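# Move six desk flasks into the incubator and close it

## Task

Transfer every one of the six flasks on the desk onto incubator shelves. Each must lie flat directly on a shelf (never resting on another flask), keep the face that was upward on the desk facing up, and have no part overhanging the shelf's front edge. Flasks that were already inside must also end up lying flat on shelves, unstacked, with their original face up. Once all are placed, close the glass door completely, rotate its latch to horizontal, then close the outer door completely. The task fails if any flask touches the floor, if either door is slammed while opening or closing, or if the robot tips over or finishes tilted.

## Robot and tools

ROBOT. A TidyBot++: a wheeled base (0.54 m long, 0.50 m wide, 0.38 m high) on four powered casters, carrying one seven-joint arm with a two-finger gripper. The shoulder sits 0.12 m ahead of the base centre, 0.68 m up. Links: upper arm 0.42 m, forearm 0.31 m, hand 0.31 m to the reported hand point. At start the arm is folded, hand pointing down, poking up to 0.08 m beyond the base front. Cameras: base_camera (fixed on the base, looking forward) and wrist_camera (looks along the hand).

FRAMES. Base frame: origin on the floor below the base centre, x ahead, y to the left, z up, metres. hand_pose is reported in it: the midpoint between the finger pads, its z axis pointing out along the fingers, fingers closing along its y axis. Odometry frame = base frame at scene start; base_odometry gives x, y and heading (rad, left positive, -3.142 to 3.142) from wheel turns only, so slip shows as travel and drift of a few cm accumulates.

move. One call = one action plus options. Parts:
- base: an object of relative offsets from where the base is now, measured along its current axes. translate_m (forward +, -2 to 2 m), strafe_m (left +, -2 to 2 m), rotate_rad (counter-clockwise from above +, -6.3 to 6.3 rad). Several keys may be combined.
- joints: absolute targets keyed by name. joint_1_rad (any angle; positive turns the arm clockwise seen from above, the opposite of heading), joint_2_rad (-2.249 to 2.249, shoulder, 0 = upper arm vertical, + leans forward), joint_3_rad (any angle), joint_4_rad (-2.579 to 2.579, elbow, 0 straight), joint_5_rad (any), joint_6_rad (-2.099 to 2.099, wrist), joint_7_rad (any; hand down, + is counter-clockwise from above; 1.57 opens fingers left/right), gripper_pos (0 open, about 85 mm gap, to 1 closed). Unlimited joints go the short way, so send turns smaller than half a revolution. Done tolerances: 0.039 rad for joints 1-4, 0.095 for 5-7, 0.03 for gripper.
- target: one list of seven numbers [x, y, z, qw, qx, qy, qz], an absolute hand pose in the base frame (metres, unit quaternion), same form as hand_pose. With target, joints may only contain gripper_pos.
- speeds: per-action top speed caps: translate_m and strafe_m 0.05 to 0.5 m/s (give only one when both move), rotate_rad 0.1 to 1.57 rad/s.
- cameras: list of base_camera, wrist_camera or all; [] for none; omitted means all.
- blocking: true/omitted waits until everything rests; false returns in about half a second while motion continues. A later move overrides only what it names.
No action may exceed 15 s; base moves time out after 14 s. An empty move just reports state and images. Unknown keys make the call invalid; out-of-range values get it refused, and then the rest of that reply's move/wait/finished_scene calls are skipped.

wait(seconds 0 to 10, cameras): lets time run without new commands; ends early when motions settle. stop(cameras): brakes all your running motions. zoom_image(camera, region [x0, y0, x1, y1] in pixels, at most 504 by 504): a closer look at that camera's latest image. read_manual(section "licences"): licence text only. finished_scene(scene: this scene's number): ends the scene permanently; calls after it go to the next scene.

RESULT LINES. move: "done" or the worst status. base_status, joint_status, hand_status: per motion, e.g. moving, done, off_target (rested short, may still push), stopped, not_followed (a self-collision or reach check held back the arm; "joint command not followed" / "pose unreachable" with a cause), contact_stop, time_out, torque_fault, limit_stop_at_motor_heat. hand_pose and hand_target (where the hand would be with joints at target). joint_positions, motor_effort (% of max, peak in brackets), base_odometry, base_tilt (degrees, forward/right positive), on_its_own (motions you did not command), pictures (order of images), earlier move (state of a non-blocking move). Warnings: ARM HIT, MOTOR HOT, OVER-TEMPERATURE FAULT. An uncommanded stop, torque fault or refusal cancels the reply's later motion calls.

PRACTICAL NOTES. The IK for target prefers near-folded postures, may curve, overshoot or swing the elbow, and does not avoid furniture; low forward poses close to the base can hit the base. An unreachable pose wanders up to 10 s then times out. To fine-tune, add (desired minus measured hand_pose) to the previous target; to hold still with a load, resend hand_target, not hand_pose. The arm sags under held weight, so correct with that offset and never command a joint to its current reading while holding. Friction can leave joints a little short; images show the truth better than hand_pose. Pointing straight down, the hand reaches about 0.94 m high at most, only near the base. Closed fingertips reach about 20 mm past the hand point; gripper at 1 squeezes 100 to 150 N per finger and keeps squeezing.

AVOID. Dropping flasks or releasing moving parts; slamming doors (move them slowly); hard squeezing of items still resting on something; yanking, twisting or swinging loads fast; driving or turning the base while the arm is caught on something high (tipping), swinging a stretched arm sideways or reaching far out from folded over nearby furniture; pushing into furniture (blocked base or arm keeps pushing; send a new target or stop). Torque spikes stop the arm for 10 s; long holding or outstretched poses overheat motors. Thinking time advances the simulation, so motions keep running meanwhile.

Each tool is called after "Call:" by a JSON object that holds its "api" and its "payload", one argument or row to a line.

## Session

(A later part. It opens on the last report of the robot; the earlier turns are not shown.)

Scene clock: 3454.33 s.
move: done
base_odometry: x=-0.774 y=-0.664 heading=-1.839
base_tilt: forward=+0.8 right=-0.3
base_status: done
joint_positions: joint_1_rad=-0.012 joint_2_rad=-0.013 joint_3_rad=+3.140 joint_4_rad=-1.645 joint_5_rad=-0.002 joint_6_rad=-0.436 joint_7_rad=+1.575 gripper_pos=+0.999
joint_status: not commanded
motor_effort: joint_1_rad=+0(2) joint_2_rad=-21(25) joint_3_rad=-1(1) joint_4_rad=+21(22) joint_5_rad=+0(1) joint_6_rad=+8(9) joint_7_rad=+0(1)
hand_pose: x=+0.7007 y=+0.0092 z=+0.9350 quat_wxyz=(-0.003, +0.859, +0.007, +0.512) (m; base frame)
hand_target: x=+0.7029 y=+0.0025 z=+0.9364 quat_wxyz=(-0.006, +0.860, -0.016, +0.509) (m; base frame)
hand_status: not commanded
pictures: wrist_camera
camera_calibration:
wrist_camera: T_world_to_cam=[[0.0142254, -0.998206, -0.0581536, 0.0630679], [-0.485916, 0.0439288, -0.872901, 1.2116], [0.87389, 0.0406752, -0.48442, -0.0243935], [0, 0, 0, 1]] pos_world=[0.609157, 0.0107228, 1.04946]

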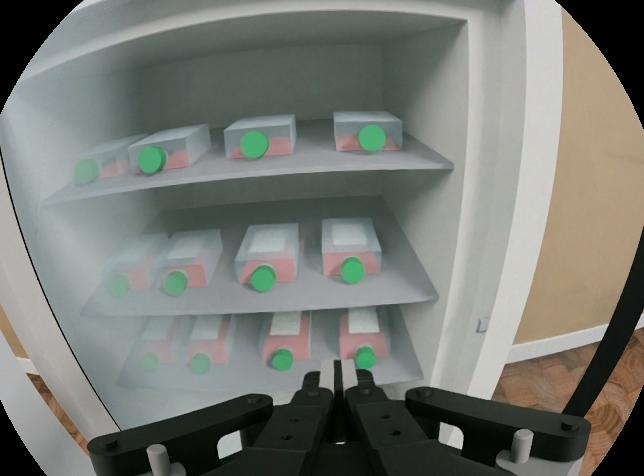

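Call:
{"api": "move", "payload": {
  "base": {"translate_m": 0.09, "strafe_m": -0.03},
  "speeds": {"translate_m": 0.06},
  "cameras": ["wrist_camera"]
}}

Call:
{"api": "move", "payload": {
  "base": {"translate_m": 0.07, "strafe_m": -0.025},
  "speeds": {"translate_m": 0.06},
  "cameras": ["wrist_camera"]
}}

Scene clock: 3475.40 s.
move: done
base_odometry: x=-0.827 y=-0.743 heading=-1.838
base_tilt: forward=+0.8 right=-0.2
base_status: done
joint_positions: joint_1_rad=-0.012 joint_2_rad=-0.014 joint_3_rad=+3.140 joint_4_rad=-1.645 joint_5_rad=-0.002 joint_6_rad=-0.438 joint_7_rad=+1.575 gripper_pos=+0.999
joint_status: not commanded
motor_effort: joint_1_rad=+0(2) joint_2_rad=-21(25) joint_3_rad=-1(2) joint_4_rad=+21(23) joint_5_rad=+0(1) joint_6_rad=+8(11) joint_7_rad=+0(1)
hand_pose: x=+0.7002 y=+0.0092 z=+0.9350 quat_wxyz=(-0.003, +0.859, +0.007, +0.511) (m; base frame)
hand_target: x=+0.7029 y=+0.0025 z=+0.9364 quat_wxyz=(-0.006, +0.860, -0.016, +0.509) (m; base frame)
hand_status: not commanded
pictures: wrist_camera
camera_calibration:
wrist_camera: T_world_to_cam=[[0.0141719, -0.998206, -0.0581697, 0.0631287], [-0.48674, 0.0439304, -0.872442, 1.21151], [0.873432, 0.0406777, -0.485244, -0.0228537], [0, 0, 0, 1]] pos_world=[0.608758, 0.0107228, 1.04956]

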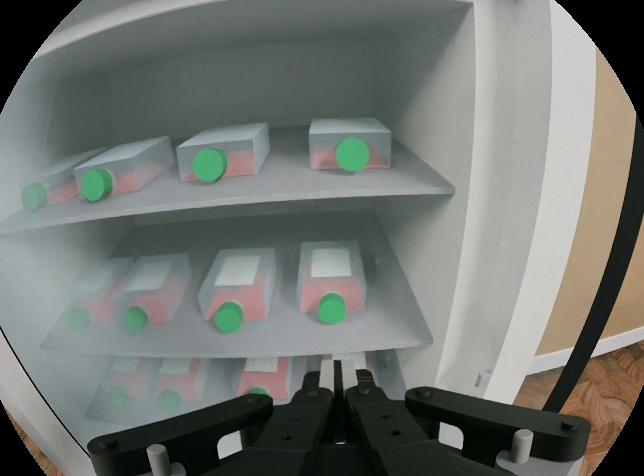

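Scene clock: 3477.17 s.
move: done
base_odometry: x=-0.869 y=-0.804 heading=-1.838
base_tilt: forward=+0.8 right=-0.3
base_status: done
joint_positions: joint_1_rad=-0.012 joint_2_rad=-0.014 joint_3_rad=+3.140 joint_4_rad=-1.645 joint_5_rad=-0.002 joint_6_rad=-0.438 joint_7_rad=+1.575 gripper_pos=+0.999
joint_status: not commanded
motor_effort: joint_1_rad=+1(3) joint_2_rad=-21(24) joint_3_rad=-1(2) joint_4_rad=+21(23) joint_5_rad=-1(1) joint_6_rad=+8(11) joint_7_rad=+0(1)
hand_pose: x=+0.7002 y=+0.0092 z=+0.9345 quat_wxyz=(-0.003, +0.860, +0.007, +0.511) (m; base frame)
hand_target: x=+0.7029 y=+0.0025 z=+0.9364 quat_wxyz=(-0.006, +0.860, -0.016, +0.509) (m; base frame)
hand_status: not commanded
pictures: wrist_camera
camera_calibration:
wrist_camera: T_world_to_cam=[[0.0140116, -0.99821, -0.0581384, 0.0631688], [-0.48783, 0.0439303, -0.871833, 1.21124], [0.872826, 0.0405774, -0.486341, -0.021616], [0, 0, 0, 1]] pos_world=[0.60886, 0.0107228, 1.04916]

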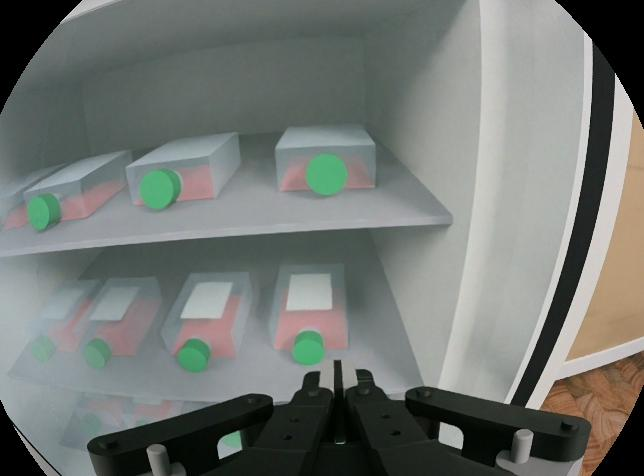

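Call:
{"api": "move", "payload": {
  "base": {"translate_m": 0.05, "strafe_m": -0.012},
  "speeds": {"translate_m": 0.05},
  "cameras": ["wrist_camera"]
}}

Call:
{"api": "move", "payload": {
  "base": {"translate_m": 0.03, "strafe_m": -0.005},
  "speeds": {"translate_m": 0.05},
  "cameras": ["wrist_camera"]
}}

Scene clock: 3482.70 s.
move: done
base_odometry: x=-0.894 y=-0.849 heading=-1.838
base_tilt: forward=+0.8 right=-0.3
base_status: done
joint_positions: joint_1_rad=-0.012 joint_2_rad=-0.013 joint_3_rad=+3.140 joint_4_rad=-1.645 joint_5_rad=-0.002 joint_6_rad=-0.439 joint_7_rad=+1.575 gripper_pos=+0.999
joint_status: not commanded
motor_effort: joint_1_rad=+1(3) joint_2_rad=-21(25) joint_3_rad=-1(2) joint_4_rad=+20(22) joint_5_rad=+0(1) joint_6_rad=+8(10) joint_7_rad=+0(1)
hand_pose: x=+0.7002 y=+0.0092 z=+0.9342 quat_wxyz=(-0.003, +0.860, +0.007, +0.510) (m; base frame)
hand_target: x=+0.7029 y=+0.0025 z=+0.9364 quat_wxyz=(-0.006, +0.860, -0.016, +0.509) (m; base frame)
hand_status: not commanded
pictures: wrist_camera
camera_calibration:
wrist_camera: T_world_to_cam=[[0.0139649, -0.99821, -0.0581502, 0.0631965], [-0.488533, 0.0439306, -0.871439, 1.21113], [0.872433, 0.0405779, -0.487046, -0.0208237], [0, 0, 0, 1]] pos_world=[0.608961, 0.0107228, 1.04896]

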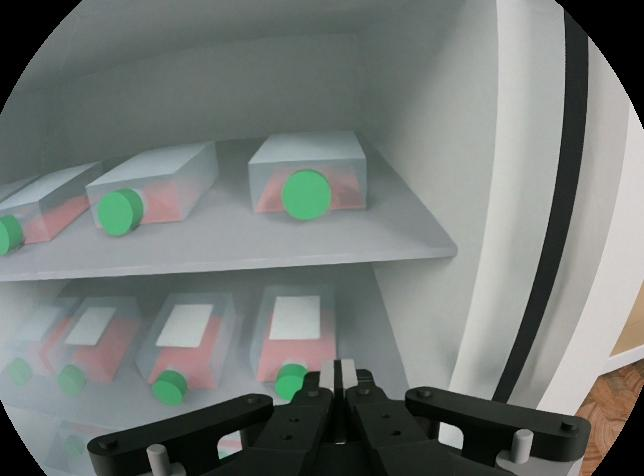

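Scene clock: 3483.80 s.
move: done
base_odometry: x=-0.907 y=-0.877 heading=-1.839
base_tilt: forward=+0.8 right=-0.3
base_status: done
joint_positions: joint_1_rad=-0.012 joint_2_rad=-0.013 joint_3_rad=+3.140 joint_4_rad=-1.645 joint_5_rad=-0.002 joint_6_rad=-0.439 joint_7_rad=+1.575 gripper_pos=+0.999
joint_status: not commanded
motor_effort: joint_1_rad=+1(1) joint_2_rad=-21(24) joint_3_rad=-1(2) joint_4_rad=+20(22) joint_5_rad=-1(1) joint_6_rad=+8(10) joint_7_rad=+0(0)
hand_pose: x=+0.7003 y=+0.0092 z=+0.9339 quat_wxyz=(-0.003, +0.860, +0.007, +0.510) (m; base frame)
hand_target: x=+0.7029 y=+0.0025 z=+0.9364 quat_wxyz=(-0.006, +0.860, -0.016, +0.509) (m; base frame)
hand_status: not commanded
pictures: wrist_camera
camera_calibration:
wrist_camera: T_world_to_cam=[[0.0139119, -0.99821, -0.0581604, 0.0632192], [-0.489313, 0.0439291, -0.871001, 1.21098], [0.871997, 0.0405759, -0.487826, -0.0200617], [0, 0, 0, 1]] pos_world=[0.609163, 0.0107228, 1.04866]

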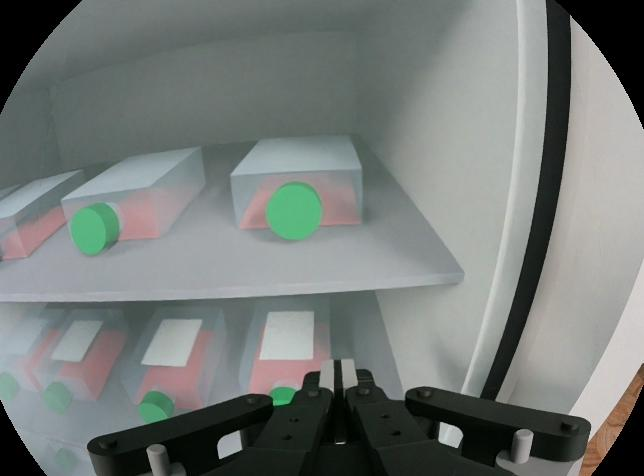

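Call:
{"api": "move", "payload": {
  "base": {"translate_m": 0.02},
  "speeds": {"translate_m": 0.05},
  "cameras": ["wrist_camera"]
}}

Call:
{"api": "move", "payload": {
  "base": {"translate_m": 0.015},
  "speeds": {"translate_m": 0.05},
  "cameras": ["wrist_camera"]
}}

Scene clock: 3488.63 s.
move: done
base_odometry: x=-0.913 y=-0.896 heading=-1.839
base_tilt: forward=+0.8 right=-0.3
base_status: done
joint_positions: joint_1_rad=-0.012 joint_2_rad=-0.041 joint_3_rad=+3.140 joint_4_rad=-1.651 joint_5_rad=-0.002 joint_6_rad=-0.484 joint_7_rad=+1.575 gripper_pos=+0.999
joint_status: not commanded
motor_effort: joint_1_rad=+2(4) joint_2_rad=-14(22) joint_3_rad=+1(3) joint_4_rad=+24(27) joint_5_rad=+0(1) joint_6_rad=+13(17) joint_7_rad=+0(0)
hand_pose: x=+0.6855 y=+0.0092 z=+0.9343 quat_wxyz=(-0.003, +0.866, +0.007, +0.500) (m; base frame)
hand_target: x=+0.7029 y=+0.0025 z=+0.9364 quat_wxyz=(-0.006, +0.860, -0.016, +0.509) (m; base frame)
hand_status: not commanded
pictures: wrist_camera
camera_calibration:
wrist_camera: T_world_to_cam=[[0.0129415, -0.998228, -0.0580778, 0.0640264], [-0.508792, 0.0434273, -0.859794, 1.20704], [0.860792, 0.0406766, -0.507328, 0.0189505], [0, 0, 0, 1]] pos_world=[0.596992, 0.0107235, 1.05114]

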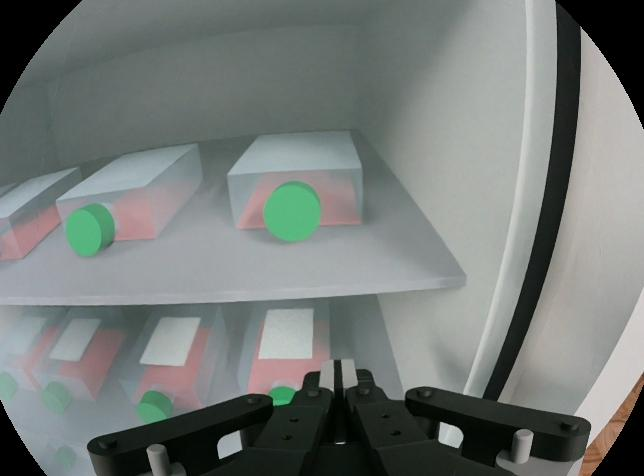

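Scene clock: 3489.37 s.
move: done
base_odometry: x=-0.917 y=-0.910 heading=-1.839
base_tilt: forward=+0.8 right=-0.3
base_status: done
joint_positions: joint_1_rad=-0.012 joint_2_rad=-0.069 joint_3_rad=+3.140 joint_4_rad=-1.662 joint_5_rad=-0.002 joint_6_rad=-0.517 joint_7_rad=+1.575 gripper_pos=+0.999
joint_status: not commanded
motor_effort: joint_1_rad=+4(5) joint_2_rad=-8(14) joint_3_rad=+3(4) joint_4_rad=+26(30) joint_5_rad=+1(1) joint_6_rad=+18(22) joint_7_rad=+0(0)
hand_pose: x=+0.6714 y=+0.0093 z=+0.9344 quat_wxyz=(-0.003, +0.870, +0.008, +0.493) (m; base frame)
hand_target: x=+0.7029 y=+0.0025 z=+0.9364 quat_wxyz=(-0.006, +0.860, -0.016, +0.509) (m; base frame)
hand_status: not commanded
pictures: wrist_camera
camera_calibration:
wrist_camera: T_world_to_cam=[[0.0124794, -0.998238, -0.0580174, 0.0645836], [-0.523159, 0.0429286, -0.851153, 1.20152], [0.852144, 0.0409742, -0.521702, 0.0504213], [0, 0, 0, 1]] pos_world=[0.584813, 0.0108242, 1.05273]

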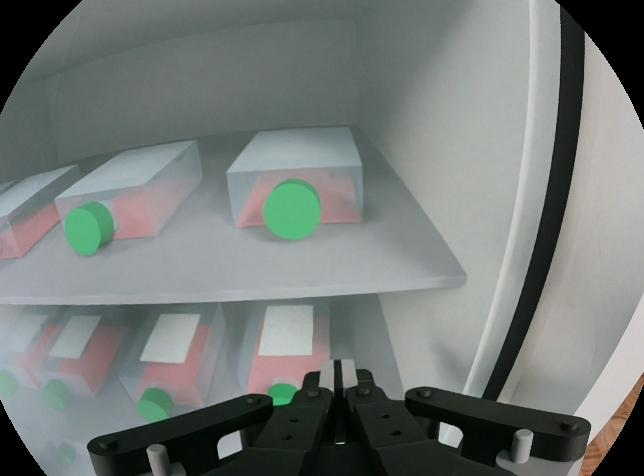

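Call:
{"api": "move", "payload": {
  "base": {"translate_m": -0.3},
  "speeds": {"translate_m": 0.2},
  "cameras": ["wrist_camera"]
}}

Scene clock: 3500.33 s.
move: done
base_odometry: x=-0.838 y=-0.621 heading=-1.839
base_tilt: forward=+0.8 right=-0.3
base_status: done
joint_positions: joint_1_rad=-0.012 joint_2_rad=-0.011 joint_3_rad=+3.140 joint_4_rad=-1.644 joint_5_rad=+0.000 joint_6_rad=-0.467 joint_7_rad=+1.575 gripper_pos=+0.999
joint_status: not commanded
motor_effort: joint_1_rad=+1(4) joint_2_rad=-21(24) joint_3_rad=-1(3) joint_4_rad=+21(24) joint_5_rad=+0(1) joint_6_rad=+8(17) joint_7_rad=+0(1)
hand_pose: x=+0.6967 y=+0.0090 z=+0.9258 quat_wxyz=(-0.002, +0.867, +0.008, +0.497) (m; base frame)
hand_target: x=+0.7029 y=+0.0025 z=+0.9364 quat_wxyz=(-0.006, +0.860, -0.016, +0.509) (m; base frame)
hand_status: not commanded
pictures: wrist_camera
camera_calibration:
wrist_camera: T_world_to_cam=[[0.0125753, -0.998329, -0.0564096, 0.0618935], [-0.514078, 0.0419325, -0.856718, 1.20624], [0.857651, 0.0397724, -0.512692, 0.0121541], [0, 0, 0, 1]] pos_world=[0.6089, 0.0107258, 1.04313]

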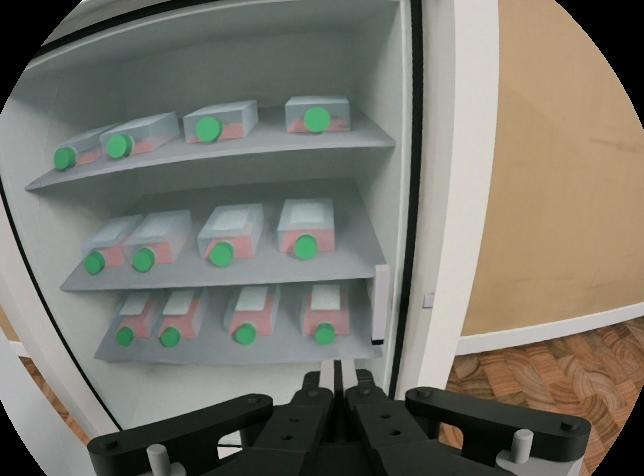

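Call:
{"api": "zoom_image", "payload": {
  "camera": "wrist_camera",
  "region": [340, 230, 460, 380]
}}

Scaled by 3.360.

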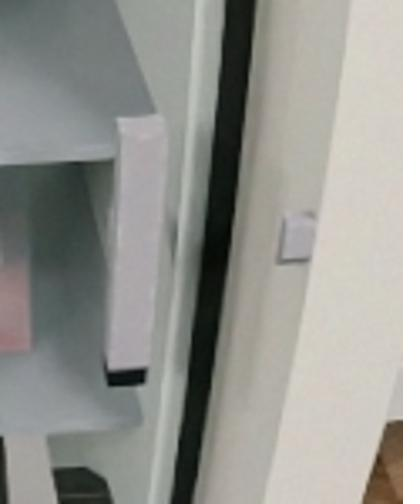

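Call:
{"api": "move", "payload": {
  "joints": {"joint_1_rad": -0.01, "joint_2_rad": 0.71, "joint_3_rad": 3.14, "joint_4_rad": -1.844, "joint_5_rad": 0.0, "joint_6_rad": 1.01, "joint_7_rad": 1.57, "gripper_pos": 0.3},
  "cameras": ["wrist_camera"]
}}

Scene clock: 3536.17 s.
move: done
base_odometry: x=-0.838 y=-0.621 heading=-1.839
base_tilt: forward=+0.8 right=-0.3
base_status: not commanded
joint_positions: joint_1_rad=-0.012 joint_2_rad=+0.690 joint_3_rad=+3.140 joint_4_rad=-1.830 joint_5_rad=+0.000 joint_6_rad=+0.964 joint_7_rad=+1.575 gripper_pos=+0.300
joint_status: all done
motor_effort: joint_1_rad=+1(2) joint_2_rad=-39(42) joint_3_rad=-2(2) joint_4_rad=+14(22) joint_5_rad=+0(2) joint_6_rad=+9(10) joint_7_rad=+1(1)
hand_pose: x=+0.8810 y=+0.0110 z=+0.7553 quat_wxyz=(-0.003, +0.702, +0.006, +0.712) (m; base frame)
hand_target: x=+0.8786 y=+0.0098 z=+0.7476 quat_wxyz=(-0.005, +0.698, +0.003, +0.716) (m; base frame)
hand_status: not commanded
pictures: wrist_camera
camera_calibration:
wrist_camera: T_world_to_cam=[[0.0413014, -0.997913, -0.0496456, 0.0215392], [0.00329566, 0.0498238, -0.998753, 0.80625], [0.999141, 0.0410863, 0.00534658, -0.749397], [0, 0, 0, 1]] pos_world=[0.745207, 0.0121138, 0.81032]

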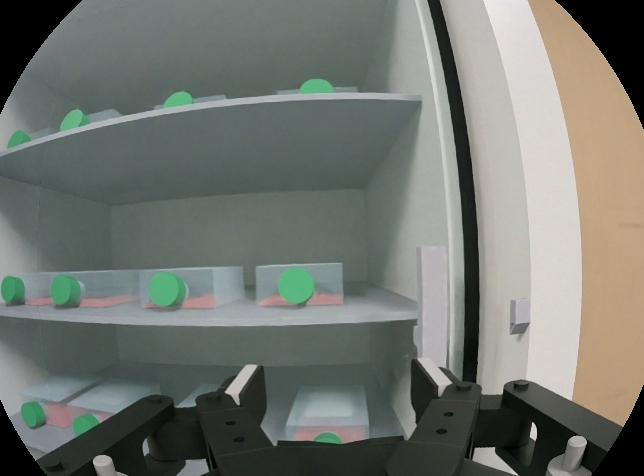

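Call:
{"api": "move", "payload": {
  "base": {"strafe_m": -0.057},
  "speeds": {"strafe_m": 0.08},
  "cameras": ["wrist_camera"]
}}

Scene clock: 3554.03 s.
move: done
base_odometry: x=-0.893 y=-0.606 heading=-1.839
base_tilt: forward=+0.8 right=-0.3
base_status: done
joint_positions: joint_1_rad=-0.011 joint_2_rad=+0.690 joint_3_rad=+3.140 joint_4_rad=-1.830 joint_5_rad=+0.000 joint_6_rad=+0.967 joint_7_rad=+1.575 gripper_pos=+0.300
joint_status: not commanded
motor_effort: joint_1_rad=+1(5) joint_2_rad=-39(39) joint_3_rad=-1(3) joint_4_rad=+14(15) joint_5_rad=+0(1) joint_6_rad=+9(9) joint_7_rad=+0(1)
hand_pose: x=+0.8810 y=+0.0105 z=+0.7564 quat_wxyz=(-0.003, +0.701, +0.005, +0.713) (m; base frame)
hand_target: x=+0.8786 y=+0.0098 z=+0.7476 quat_wxyz=(-0.005, +0.698, +0.003, +0.716) (m; base frame)
hand_status: not commanded
pictures: wrist_camera
camera_calibration:
wrist_camera: T_world_to_cam=[[0.0407768, -0.997936, -0.0496106, 0.0215409], [0.00682538, 0.0499289, -0.998729, 0.80422], [0.999145, 0.0403864, 0.00884723, -0.752014], [0, 0, 0, 1]] pos_world=[0.745004, 0.0117137, 0.81092]

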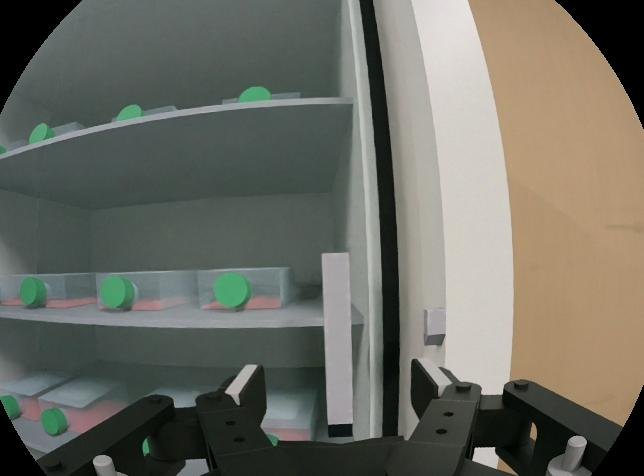

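Call:
{"api": "move", "payload": {
  "base": {"translate_m": 0.045},
  "speeds": {"translate_m": 0.05},
  "cameras": ["wrist_camera"]
}}

Scene clock: 3561.33 s.
move: done
base_odometry: x=-0.905 y=-0.649 heading=-1.839
base_tilt: forward=+0.8 right=-0.3
base_status: done
joint_positions: joint_1_rad=-0.011 joint_2_rad=+0.690 joint_3_rad=+3.140 joint_4_rad=-1.831 joint_5_rad=+0.000 joint_6_rad=+0.968 joint_7_rad=+1.575 gripper_pos=+0.300
joint_status: not commanded
motor_effort: joint_1_rad=+0(2) joint_2_rad=-39(41) joint_3_rad=-2(2) joint_4_rad=+15(16) joint_5_rad=+0(1) joint_6_rad=+9(10) joint_7_rad=+1(1)
hand_pose: x=+0.8808 y=+0.0105 z=+0.7558 quat_wxyz=(-0.003, +0.701, +0.005, +0.713) (m; base frame)
hand_target: x=+0.8786 y=+0.0098 z=+0.7476 quat_wxyz=(-0.005, +0.698, +0.003, +0.716) (m; base frame)
hand_status: not commanded
pictures: wrist_camera
camera_calibration:
wrist_camera: T_world_to_cam=[[0.0407473, -0.997936, -0.0496312, 0.0215719], [0.00632467, 0.049929, -0.998733, 0.804198], [0.999149, 0.0403817, 0.00834609, -0.751309], [0, 0, 0, 1]] pos_world=[0.744704, 0.0117137, 0.81052]

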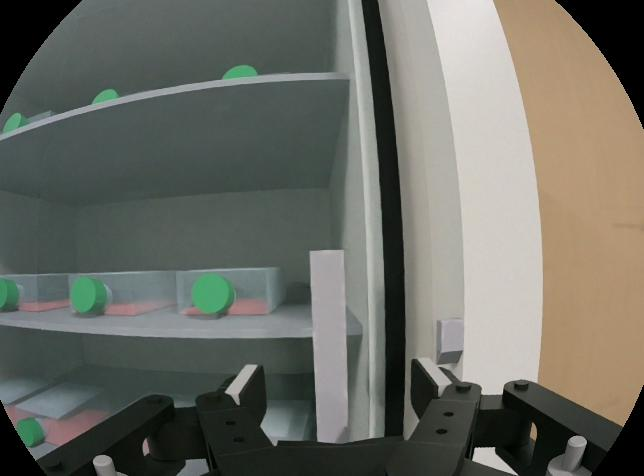

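Call:
{"api": "move", "payload": {
  "base": {"translate_m": 0.03, "strafe_m": 0.006},
  "speeds": {"translate_m": 0.05},
  "cameras": ["wrist_camera"]
}}

Scene clock: 3567.40 s.
move: done
base_odometry: x=-0.907 y=-0.680 heading=-1.839
base_tilt: forward=+0.8 right=-0.2
base_status: done
joint_positions: joint_1_rad=-0.011 joint_2_rad=+0.691 joint_3_rad=+3.140 joint_4_rad=-1.832 joint_5_rad=+0.000 joint_6_rad=+0.969 joint_7_rad=+1.575 gripper_pos=+0.300
joint_status: not commanded
motor_effort: joint_1_rad=+1(2) joint_2_rad=-39(40) joint_3_rad=-2(3) joint_4_rad=+14(15) joint_5_rad=-1(1) joint_6_rad=+9(9) joint_7_rad=+0(0)
hand_pose: x=+0.8806 y=+0.0105 z=+0.7555 quat_wxyz=(-0.003, +0.701, +0.005, +0.713) (m; base frame)
hand_target: x=+0.8786 y=+0.0098 z=+0.7476 quat_wxyz=(-0.005, +0.698, +0.003, +0.716) (m; base frame)
hand_status: not commanded
pictures: wrist_camera
camera_calibration:
wrist_camera: T_world_to_cam=[[0.0407276, -0.997936, -0.0496476, 0.021589], [0.00592472, 0.0499291, -0.998735, 0.804199], [0.999153, 0.0403819, 0.00794598, -0.750885], [0, 0, 0, 1]] pos_world=[0.744605, 0.0117137, 0.81022]

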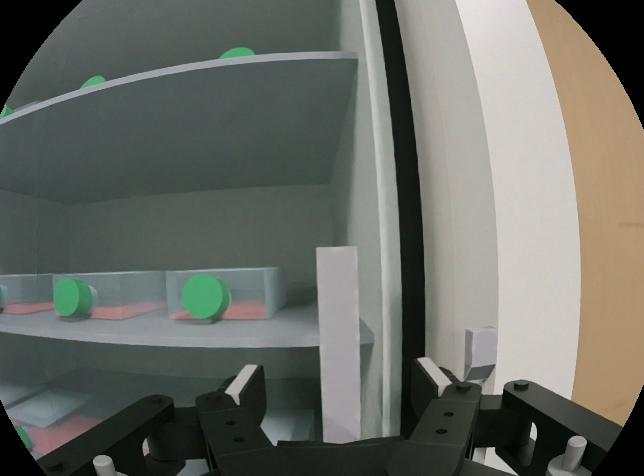

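Call:
{"api": "move", "payload": {
  "base": {"translate_m": 0.01},
  "speeds": {"translate_m": 0.05},
  "cameras": ["wrist_camera"]
}}

Call:
{"api": "move", "payload": {
  "joints": {"gripper_pos": 0.7},
  "cameras": ["wrist_camera"]
}}

Scene clock: 3575.63 s.
move: done
base_odometry: x=-0.910 y=-0.689 heading=-1.839
base_tilt: forward=+0.8 right=-0.3
base_status: done
joint_positions: joint_1_rad=-0.011 joint_2_rad=+0.692 joint_3_rad=+3.140 joint_4_rad=-1.833 joint_5_rad=+0.000 joint_6_rad=+0.969 joint_7_rad=+1.575 gripper_pos=+0.300
joint_status: not commanded
motor_effort: joint_1_rad=+1(2) joint_2_rad=-39(40) joint_3_rad=-2(3) joint_4_rad=+15(16) joint_5_rad=+0(1) joint_6_rad=+9(9) joint_7_rad=+0(0)
hand_pose: x=+0.8805 y=+0.0105 z=+0.7545 quat_wxyz=(-0.003, +0.702, +0.005, +0.713) (m; base frame)
hand_target: x=+0.8786 y=+0.0098 z=+0.7476 quat_wxyz=(-0.005, +0.698, +0.003, +0.716) (m; base frame)
hand_status: not commanded
pictures: wrist_camera
camera_calibration:
wrist_camera: T_world_to_cam=[[0.0406585, -0.997936, -0.0497009, 0.0216389], [0.00452506, 0.0499255, -0.998743, 0.804349], [0.999163, 0.0403825, 0.00654562, -0.749754], [0, 0, 0, 1]] pos_world=[0.744607, 0.0117137, 0.80932]

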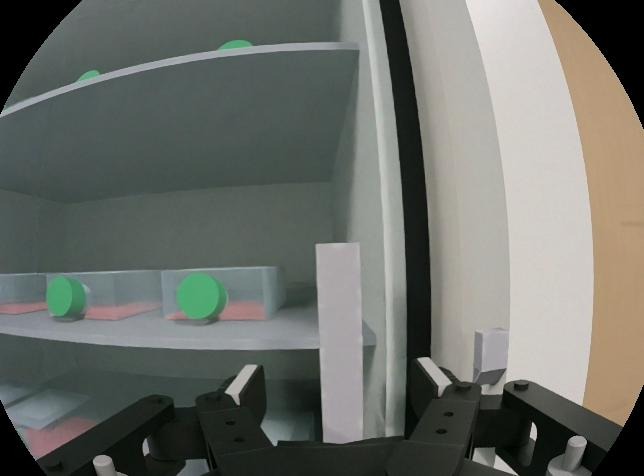

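Scene clock: 3576.40 s.
move: done
base_odometry: x=-0.910 y=-0.689 heading=-1.839
base_tilt: forward=+0.8 right=-0.3
base_status: not commanded
joint_positions: joint_1_rad=-0.011 joint_2_rad=+0.692 joint_3_rad=+3.140 joint_4_rad=-1.833 joint_5_rad=+0.000 joint_6_rad=+0.969 joint_7_rad=+1.575 gripper_pos=+0.700
joint_status: all done
motor_effort: joint_1_rad=+1(2) joint_2_rad=-39(39) joint_3_rad=-2(2) joint_4_rad=+15(15) joint_5_rad=+0(1) joint_6_rad=+9(9) joint_7_rad=+0(0)
hand_pose: x=+0.8805 y=+0.0105 z=+0.7545 quat_wxyz=(-0.003, +0.702, +0.005, +0.713) (m; base frame)
hand_target: x=+0.8786 y=+0.0098 z=+0.7476 quat_wxyz=(-0.005, +0.698, +0.003, +0.716) (m; base frame)
hand_status: not commanded
pictures: wrist_camera
camera_calibration:
wrist_camera: T_world_to_cam=[[0.0406585, -0.997936, -0.0497009, 0.0216389], [0.00452506, 0.0499255, -0.998743, 0.804349], [0.999163, 0.0403825, 0.00654562, -0.749754], [0, 0, 0, 1]] pos_world=[0.744607, 0.0117137, 0.80932]

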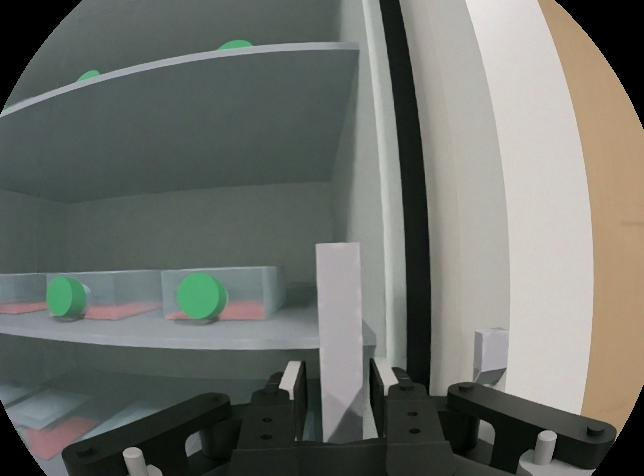

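Call:
{"api": "move", "payload": {
  "joints": {"gripper_pos": 0.85},
  "cameras": ["wrist_camera"]
}}

Scene clock: 3579.87 s.
move: done
base_odometry: x=-0.910 y=-0.689 heading=-1.839
base_tilt: forward=+0.8 right=-0.3
base_status: not commanded
joint_positions: joint_1_rad=-0.010 joint_2_rad=+0.692 joint_3_rad=+3.140 joint_4_rad=-1.833 joint_5_rad=+0.000 joint_6_rad=+0.970 joint_7_rad=+1.575 gripper_pos=+0.838
joint_status: all done
motor_effort: joint_1_rad=+0(4) joint_2_rad=-39(39) joint_3_rad=-2(5) joint_4_rad=+15(16) joint_5_rad=-1(2) joint_6_rad=+9(9) joint_7_rad=+0(1)
hand_pose: x=+0.8804 y=+0.0094 z=+0.7545 quat_wxyz=(-0.003, +0.701, +0.005, +0.713) (m; base frame)
hand_target: x=+0.8786 y=+0.0098 z=+0.7476 quat_wxyz=(-0.005, +0.698, +0.003, +0.716) (m; base frame)
hand_status: not commanded
pictures: wrist_camera
camera_calibration:
wrist_camera: T_world_to_cam=[[0.0390785, -0.997999, -0.049701, 0.0219258], [0.00490486, 0.0499299, -0.998741, 0.80411], [0.999224, 0.0387855, 0.00684623, -0.749793], [0, 0, 0, 1]] pos_world=[0.74441, 0.0108138, 0.80932]

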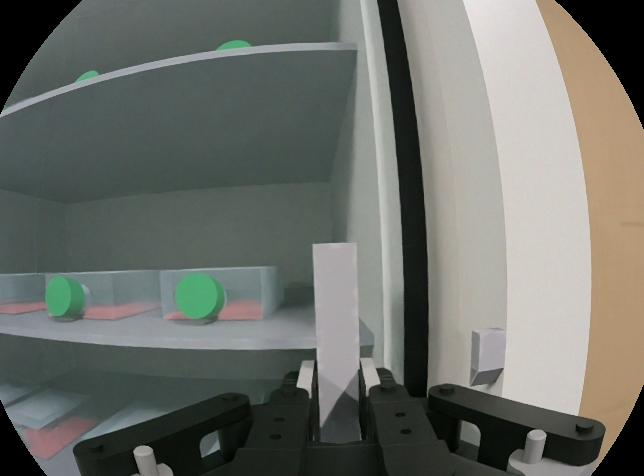

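Call:
{"api": "move", "payload": {
  "joints": {"joint_7_rad": 1.97},
  "cameras": ["wrist_camera"]
}}

Scene clock: 3587.17 s.
move: done
base_odometry: x=-0.910 y=-0.689 heading=-1.839
base_tilt: forward=+0.8 right=-0.3
base_status: not commanded
joint_positions: joint_1_rad=-0.010 joint_2_rad=+0.692 joint_3_rad=+3.140 joint_4_rad=-1.833 joint_5_rad=+0.000 joint_6_rad=+0.970 joint_7_rad=+1.907 gripper_pos=+0.838
joint_status: all done
motor_effort: joint_1_rad=+3(4) joint_2_rad=-39(40) joint_3_rad=+0(2) joint_4_rad=+14(16) joint_5_rad=-2(2) joint_6_rad=+9(9) joint_7_rad=+0(2)
hand_pose: x=+0.8804 y=+0.0094 z=+0.7545 quat_wxyz=(+0.115, +0.691, +0.120, +0.703) (m; base frame)
hand_target: x=+0.8786 y=+0.0098 z=+0.7476 quat_wxyz=(+0.138, +0.683, +0.142, +0.703) (m; base frame)
hand_status: not commanded
pictures: wrist_camera
camera_calibration:
wrist_camera: T_world_to_cam=[[0.03348, -0.960079, 0.277719, -0.220545], [0.00772643, -0.277618, -0.960661, 0.775956], [0.99941, 0.0343087, -0.00187667, -0.74337], [0, 0, 0, 1]] pos_world=[0.74432, 0.0291829, 0.805285]

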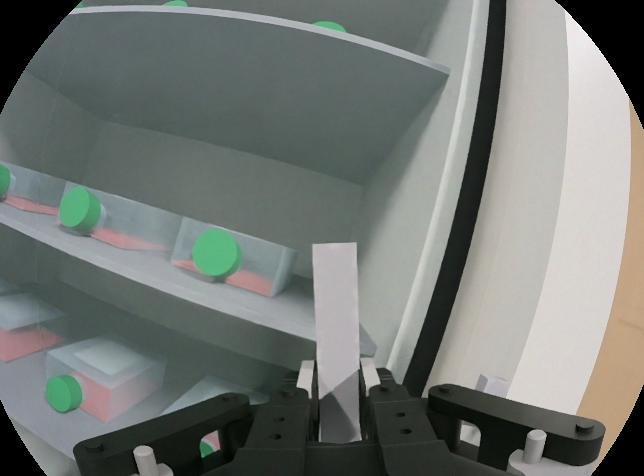

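Call:
{"api": "move", "payload": {
  "joints": {"joint_7_rad": 2.37},
  "cameras": ["wrist_camera"]
}}

Call:
{"api": "move", "payload": {
  "joints": {"joint_7_rad": 2.8},
  "cameras": ["wrist_camera"]
}}

Scene clock: 3593.50 s.
move: done
base_odometry: x=-0.910 y=-0.689 heading=-1.839
base_tilt: forward=+0.8 right=-0.3
base_status: not commanded
joint_positions: joint_1_rad=-0.010 joint_2_rad=+0.692 joint_3_rad=+3.140 joint_4_rad=-1.833 joint_5_rad=+0.000 joint_6_rad=+0.970 joint_7_rad=+2.294 gripper_pos=+0.838
joint_status: all done
motor_effort: joint_1_rad=+5(5) joint_2_rad=-39(40) joint_3_rad=+1(1) joint_4_rad=+16(16) joint_5_rad=-3(3) joint_6_rad=+10(10) joint_7_rad=+0(1)
hand_pose: x=+0.8803 y=+0.0095 z=+0.7544 quat_wxyz=(+0.248, +0.655, +0.251, +0.668) (m; base frame)
hand_target: x=+0.8786 y=+0.0098 z=+0.7476 quat_wxyz=(+0.275, +0.641, +0.275, +0.662) (m; base frame)
hand_status: not commanded
pictures: wrist_camera
camera_calibration:
wrist_camera: T_world_to_cam=[[0.0263761, -0.784047, 0.620141, -0.474105], [0.00843743, -0.62016, -0.78443, 0.645554], [0.999616, 0.0259226, -0.00974208, -0.73746], [0, 0, 0, 1]] pos_world=[0.744236, 0.0477431, 0.79322]

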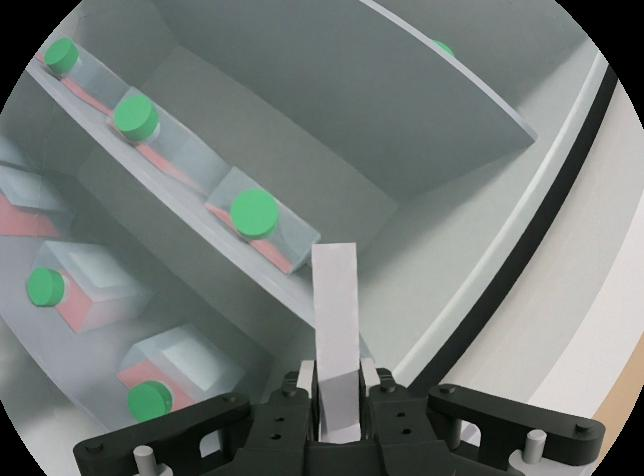

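Scene clock: 3594.70 s.
move: done
base_odometry: x=-0.910 y=-0.689 heading=-1.839
base_tilt: forward=+0.8 right=-0.3
base_status: not commanded
joint_positions: joint_1_rad=-0.010 joint_2_rad=+0.692 joint_3_rad=+3.140 joint_4_rad=-1.834 joint_5_rad=+0.000 joint_6_rad=+0.970 joint_7_rad=+2.724 gripper_pos=+0.838
joint_status: all done
motor_effort: joint_1_rad=+4(5) joint_2_rad=-40(41) joint_3_rad=+1(2) joint_4_rad=+15(17) joint_5_rad=-3(3) joint_6_rad=+10(10) joint_7_rad=+0(1)
hand_pose: x=+0.8802 y=+0.0097 z=+0.7542 quat_wxyz=(+0.385, +0.586, +0.385, +0.600) (m; base frame)
hand_target: x=+0.8786 y=+0.0098 z=+0.7476 quat_wxyz=(+0.410, +0.568, +0.405, +0.588) (m; base frame)
hand_status: not commanded
pictures: wrist_camera
camera_calibration:
wrist_camera: T_world_to_cam=[[0.0190668, -0.455006, 0.890284, -0.674396], [0.00612004, -0.890376, -0.455184, 0.401874], [0.999799, 0.0141275, -0.0141919, -0.734105], [0, 0, 0, 1]] pos_world=[0.744356, 0.0613364, 0.772912]

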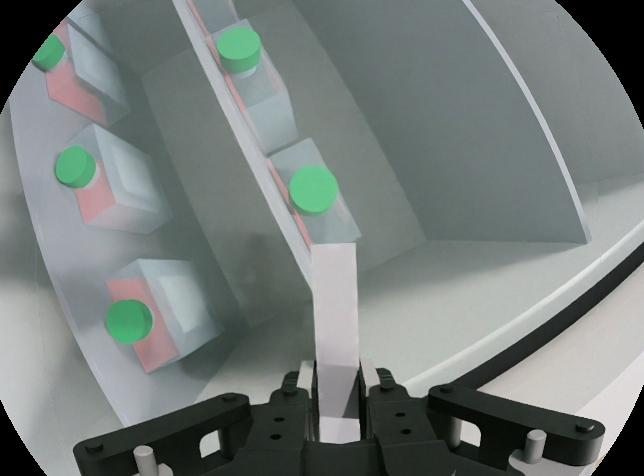

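Call:
{"api": "move", "payload": {
  "joints": {"joint_7_rad": 3.16},
  "cameras": ["wrist_camera"]
}}

Scene clock: 3607.87 s.
move: done
base_odometry: x=-0.910 y=-0.689 heading=-1.839
base_tilt: forward=+0.8 right=-0.3
base_status: not commanded
joint_positions: joint_1_rad=-0.010 joint_2_rad=+0.692 joint_3_rad=+3.140 joint_4_rad=-1.834 joint_5_rad=+0.000 joint_6_rad=+0.970 joint_7_rad=+3.087 gripper_pos=+0.838
joint_status: all done
motor_effort: joint_1_rad=+4(5) joint_2_rad=-40(41) joint_3_rad=+1(2) joint_4_rad=+15(17) joint_5_rad=-3(3) joint_6_rad=+9(10) joint_7_rad=+0(1)
hand_pose: x=+0.8801 y=+0.0097 z=+0.7540 quat_wxyz=(+0.487, +0.507, +0.485, +0.520) (m; base frame)
hand_target: x=+0.8786 y=+0.0098 z=+0.7476 quat_wxyz=(+0.508, +0.486, +0.500, +0.505) (m; base frame)
hand_status: not commanded
pictures: wrist_camera
camera_calibration:
wrist_camera: T_world_to_cam=[[0.0142635, -0.108683, 0.993974, -0.751361], [0.0018989, -0.994071, -0.108721, 0.145353], [0.999896, 0.00343819, -0.0139725, -0.734109], [0, 0, 0, 1]] pos_world=[0.744474, 0.0653547, 0.752379]

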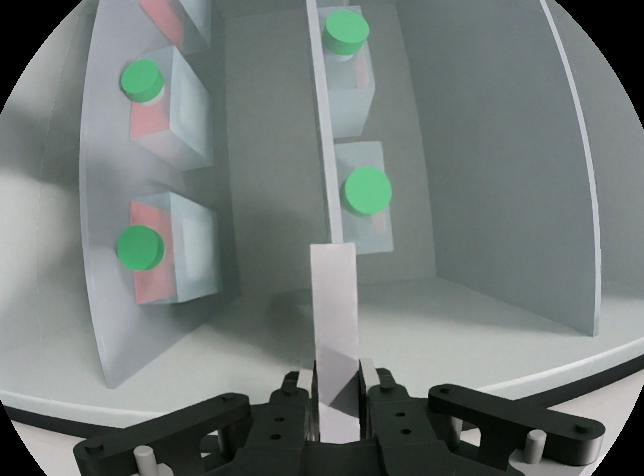

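Call:
{"api": "move", "payload": {
  "joints": {"joint_7_rad": 3.22},
  "cameras": ["wrist_camera"]
}}

Scene clock: 3613.20 s.
move: done
base_odometry: x=-0.910 y=-0.689 heading=-1.839
base_tilt: forward=+0.8 right=-0.3
base_status: not commanded
joint_positions: joint_1_rad=-0.010 joint_2_rad=+0.692 joint_3_rad=+3.140 joint_4_rad=-1.835 joint_5_rad=+0.000 joint_6_rad=+0.970 joint_7_rad=+3.153 gripper_pos=+0.838
joint_status: all done
motor_effort: joint_1_rad=+3(5) joint_2_rad=-39(41) joint_3_rad=+2(2) joint_4_rad=+15(16) joint_5_rad=-1(3) joint_6_rad=+9(10) joint_7_rad=+2(2)
hand_pose: x=+0.8800 y=+0.0097 z=+0.7538 quat_wxyz=(+0.503, +0.491, +0.501, +0.504) (m; base frame)
hand_target: x=+0.8786 y=+0.0098 z=+0.7476 quat_wxyz=(+0.523, +0.471, +0.515, +0.490) (m; base frame)
hand_status: not commanded
pictures: wrist_camera
camera_calibration:
wrist_camera: T_world_to_cam=[[0.013626, -0.0434469, 0.998963, -0.75511], [0.00100863, -0.999054, -0.0434646, 0.0969299], [0.999907, 0.00159983, -0.0135693, -0.734354], [0, 0, 0, 1]] pos_world=[0.744477, 0.0652059, 0.748575]

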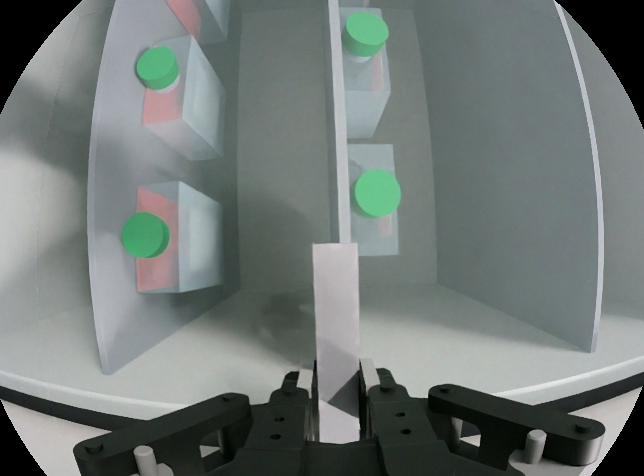

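Call:
{"api": "move", "payload": {
  "joints": {"joint_7_rad": 3.26},
  "cameras": ["wrist_camera"]
}}

Scene clock: 3622.60 s.
move: done
base_odometry: x=-0.910 y=-0.689 heading=-1.839
base_tilt: forward=+0.8 right=-0.3
base_status: not commanded
joint_positions: joint_1_rad=-0.010 joint_2_rad=+0.692 joint_3_rad=+3.140 joint_4_rad=-1.835 joint_5_rad=+0.000 joint_6_rad=+0.970 joint_7_rad=+3.183 gripper_pos=+0.838
joint_status: all done
motor_effort: joint_1_rad=+2(4) joint_2_rad=-39(40) joint_3_rad=+1(2) joint_4_rad=+16(16) joint_5_rad=+1(1) joint_6_rad=+9(10) joint_7_rad=+4(4)
hand_pose: x=+0.8800 y=+0.0097 z=+0.7538 quat_wxyz=(+0.511, +0.484, +0.509, +0.496) (m; base frame)
hand_target: x=+0.8786 y=+0.0098 z=+0.7476 quat_wxyz=(+0.533, +0.461, +0.524, +0.479) (m; base frame)
hand_status: not commanded
pictures: wrist_camera
camera_calibration:
wrist_camera: T_world_to_cam=[[0.013441, -0.0134613, 0.999819, -0.755826], [0.000578156, -0.999909, -0.0134703, 0.0747591], [0.999909, 0.000759106, -0.013432, -0.734428], [0, 0, 0, 1]] pos_world=[0.744478, 0.0651355, 0.746831]

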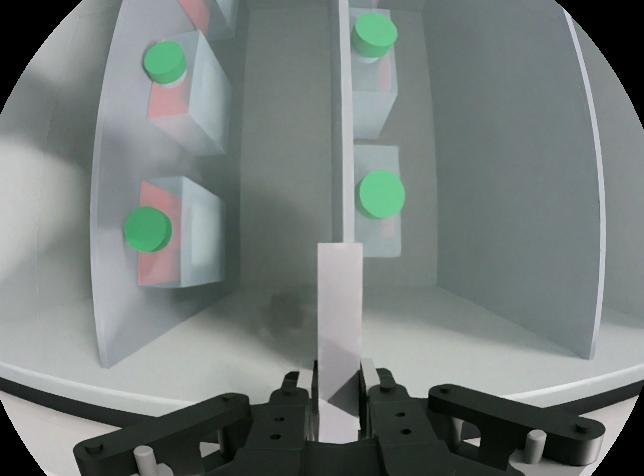

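Call:
{"api": "zoom_image", "payload": {
  "camera": "wrist_camera",
  "region": [250, 0, 430, 300]
}}

Call:
{"api": "zoom_image", "payload": {
  "camera": "wrist_camera",
  "region": [280, 220, 400, 460]
}}

Scaled by 1.680.

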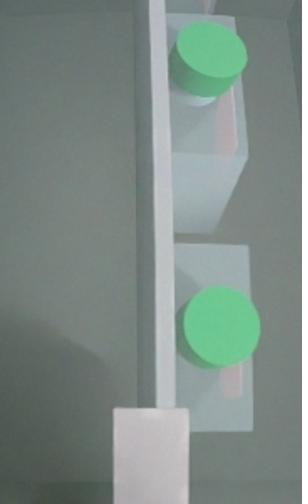

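Scaled by 2.100.

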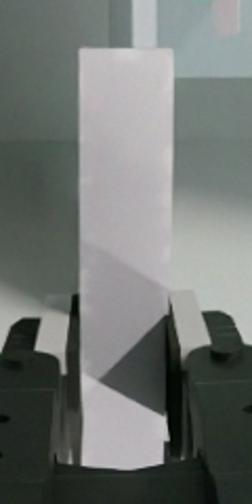

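Call:
{"api": "move", "payload": {
  "joints": {"gripper_pos": 0.7},
  "cameras": ["wrist_camera"]
}}

Call:
{"api": "move", "payload": {
  "joints": {"gripper_pos": 0.4},
  "cameras": ["wrist_camera"]
}}

Scene clock: 3641.90 s.
move: done
base_odometry: x=-0.910 y=-0.689 heading=-1.839
base_tilt: forward=+0.8 right=-0.3
base_status: not commanded
joint_positions: joint_1_rad=-0.010 joint_2_rad=+0.692 joint_3_rad=+3.140 joint_4_rad=-1.835 joint_5_rad=+0.000 joint_6_rad=+0.970 joint_7_rad=+3.199 gripper_pos=+0.700
joint_status: all done
motor_effort: joint_1_rad=+0(2) joint_2_rad=-39(39) joint_3_rad=-2(2) joint_4_rad=+14(16) joint_5_rad=+0(1) joint_6_rad=+9(9) joint_7_rad=+0(4)
hand_pose: x=+0.8800 y=+0.0097 z=+0.7538 quat_wxyz=(+0.515, +0.479, +0.513, +0.492) (m; base frame)
hand_target: x=+0.8786 y=+0.0098 z=+0.7476 quat_wxyz=(+0.533, +0.461, +0.524, +0.479) (m; base frame)
hand_status: not commanded
pictures: wrist_camera
camera_calibration:
wrist_camera: T_world_to_cam=[[0.0132155, 0.00273483, 0.999909, -0.755856], [0.000335766, -0.999996, 0.00273063, 0.0627099], [0.999913, 0.000299648, -0.0132164, -0.734575], [0, 0, 0, 1]] pos_world=[0.744478, 0.0649969, 0.745908]

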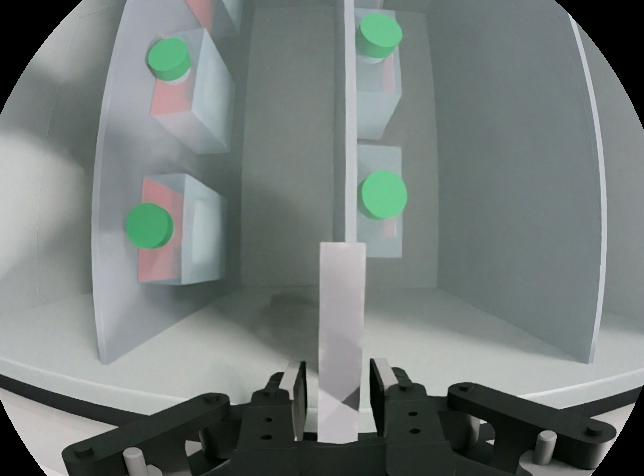

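Scene clock: 3642.60 s.
move: done
base_odometry: x=-0.910 y=-0.689 heading=-1.839
base_tilt: forward=+0.8 right=-0.3
base_status: not commanded
joint_positions: joint_1_rad=-0.010 joint_2_rad=+0.692 joint_3_rad=+3.140 joint_4_rad=-1.835 joint_5_rad=+0.000 joint_6_rad=+0.970 joint_7_rad=+3.199 gripper_pos=+0.400
joint_status: all done
motor_effort: joint_1_rad=+1(1) joint_2_rad=-39(39) joint_3_rad=-1(2) joint_4_rad=+14(16) joint_5_rad=+0(1) joint_6_rad=+9(9) joint_7_rad=+0(0)
hand_pose: x=+0.8800 y=+0.0097 z=+0.7538 quat_wxyz=(+0.515, +0.479, +0.513, +0.492) (m; base frame)
hand_target: x=+0.8786 y=+0.0098 z=+0.7476 quat_wxyz=(+0.533, +0.461, +0.524, +0.479) (m; base frame)
hand_status: not commanded
pictures: wrist_camera
camera_calibration:
wrist_camera: T_world_to_cam=[[0.0132155, 0.00273483, 0.999909, -0.755856], [0.000335766, -0.999996, 0.00273063, 0.0627099], [0.999913, 0.000299648, -0.0132164, -0.734575], [0, 0, 0, 1]] pos_world=[0.744478, 0.0649969, 0.745908]

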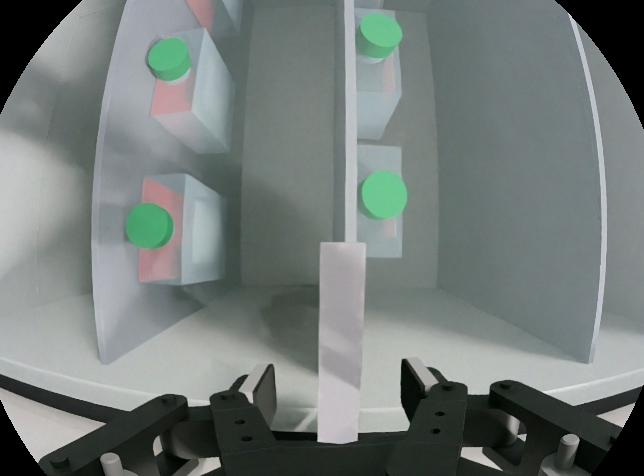

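Call:
{"api": "move", "payload": {
  "base": {"translate_m": -0.1},
  "speeds": {"translate_m": 0.08},
  "cameras": ["wrist_camera"]
}}

Call:
{"api": "move", "payload": {
  "base": {"translate_m": -0.15},
  "speeds": {"translate_m": 0.15},
  "joints": {"joint_7_rad": 1.5},
  "cameras": ["wrist_camera"]
}}

Scene clock: 3650.27 s.
move: done
base_odometry: x=-0.883 y=-0.593 heading=-1.839
base_tilt: forward=+0.8 right=-0.3
base_status: done
joint_positions: joint_1_rad=-0.010 joint_2_rad=+0.692 joint_3_rad=+3.140 joint_4_rad=-1.835 joint_5_rad=+0.000 joint_6_rad=+0.970 joint_7_rad=+3.199 gripper_pos=+0.400
joint_status: not commanded
motor_effort: joint_1_rad=+0(2) joint_2_rad=-39(41) joint_3_rad=-2(2) joint_4_rad=+15(16) joint_5_rad=+0(1) joint_6_rad=+9(9) joint_7_rad=+0(0)
hand_pose: x=+0.8799 y=+0.0097 z=+0.7534 quat_wxyz=(+0.515, +0.480, +0.513, +0.492) (m; base frame)
hand_target: x=+0.8786 y=+0.0098 z=+0.7476 quat_wxyz=(+0.533, +0.461, +0.524, +0.479) (m; base frame)
hand_status: not commanded
pictures: wrist_camera
camera_calibration:
wrist_camera: T_world_to_cam=[[0.0137176, 0.00273545, 0.999902, -0.755924], [0.000337257, -0.999996, 0.00273108, 0.0627093], [0.999906, 0.00029976, -0.0137184, -0.734098], [0, 0, 0, 1]] pos_world=[0.744377, 0.0649969, 0.745608]

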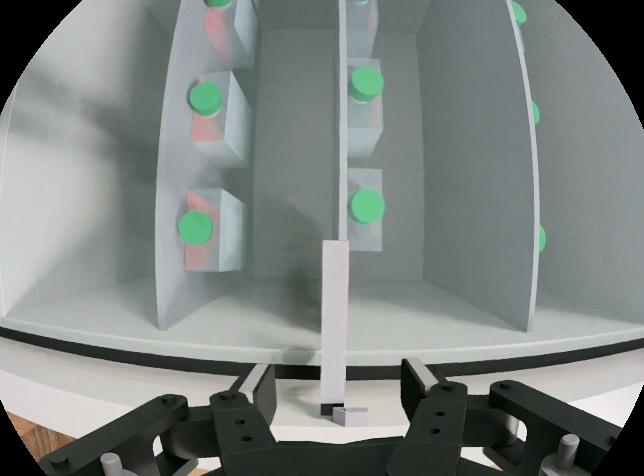

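Scene clock: 3652.53 s.
move: done
base_odometry: x=-0.843 y=-0.448 heading=-1.839
base_tilt: forward=+0.8 right=-0.3
base_status: done
joint_positions: joint_1_rad=-0.010 joint_2_rad=+0.692 joint_3_rad=+3.140 joint_4_rad=-1.836 joint_5_rad=+0.000 joint_6_rad=+0.971 joint_7_rad=+1.576 gripper_pos=+0.400
joint_status: all done
motor_effort: joint_1_rad=+1(2) joint_2_rad=-39(41) joint_3_rad=-2(2) joint_4_rad=+15(16) joint_5_rad=+0(1) joint_6_rad=+9(9) joint_7_rad=+0(1)
hand_pose: x=+0.8798 y=+0.0097 z=+0.7529 quat_wxyz=(-0.002, +0.702, +0.005, +0.712) (m; base frame)
hand_target: x=+0.8786 y=+0.0098 z=+0.7476 quat_wxyz=(-0.030, +0.697, -0.021, +0.716) (m; base frame)
hand_status: not commanded
pictures: wrist_camera
camera_calibration:
wrist_camera: T_world_to_cam=[[0.0394499, -0.998029, -0.0487954, 0.0212696], [0.00242834, 0.048929, -0.998799, 0.804693], [0.999219, 0.039284, 0.0043538, -0.74739], [0, 0, 0, 1]] pos_world=[0.744013, 0.0112153, 0.808018]

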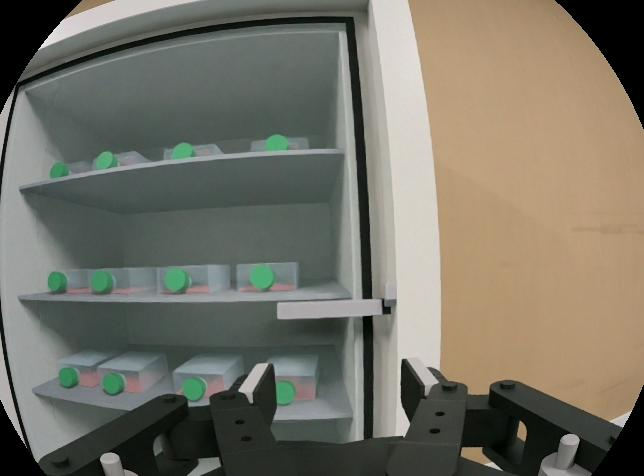

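Call:
{"api": "zoom_image", "payload": {
  "camera": "wrist_camera",
  "region": [250, 240, 450, 360]
}}

Scaled by 2.520.

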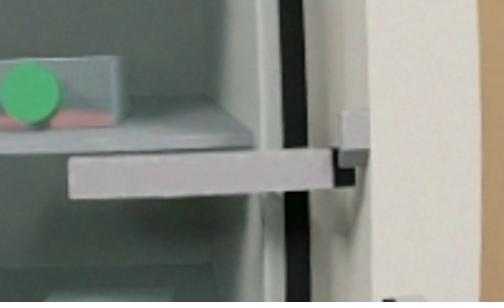

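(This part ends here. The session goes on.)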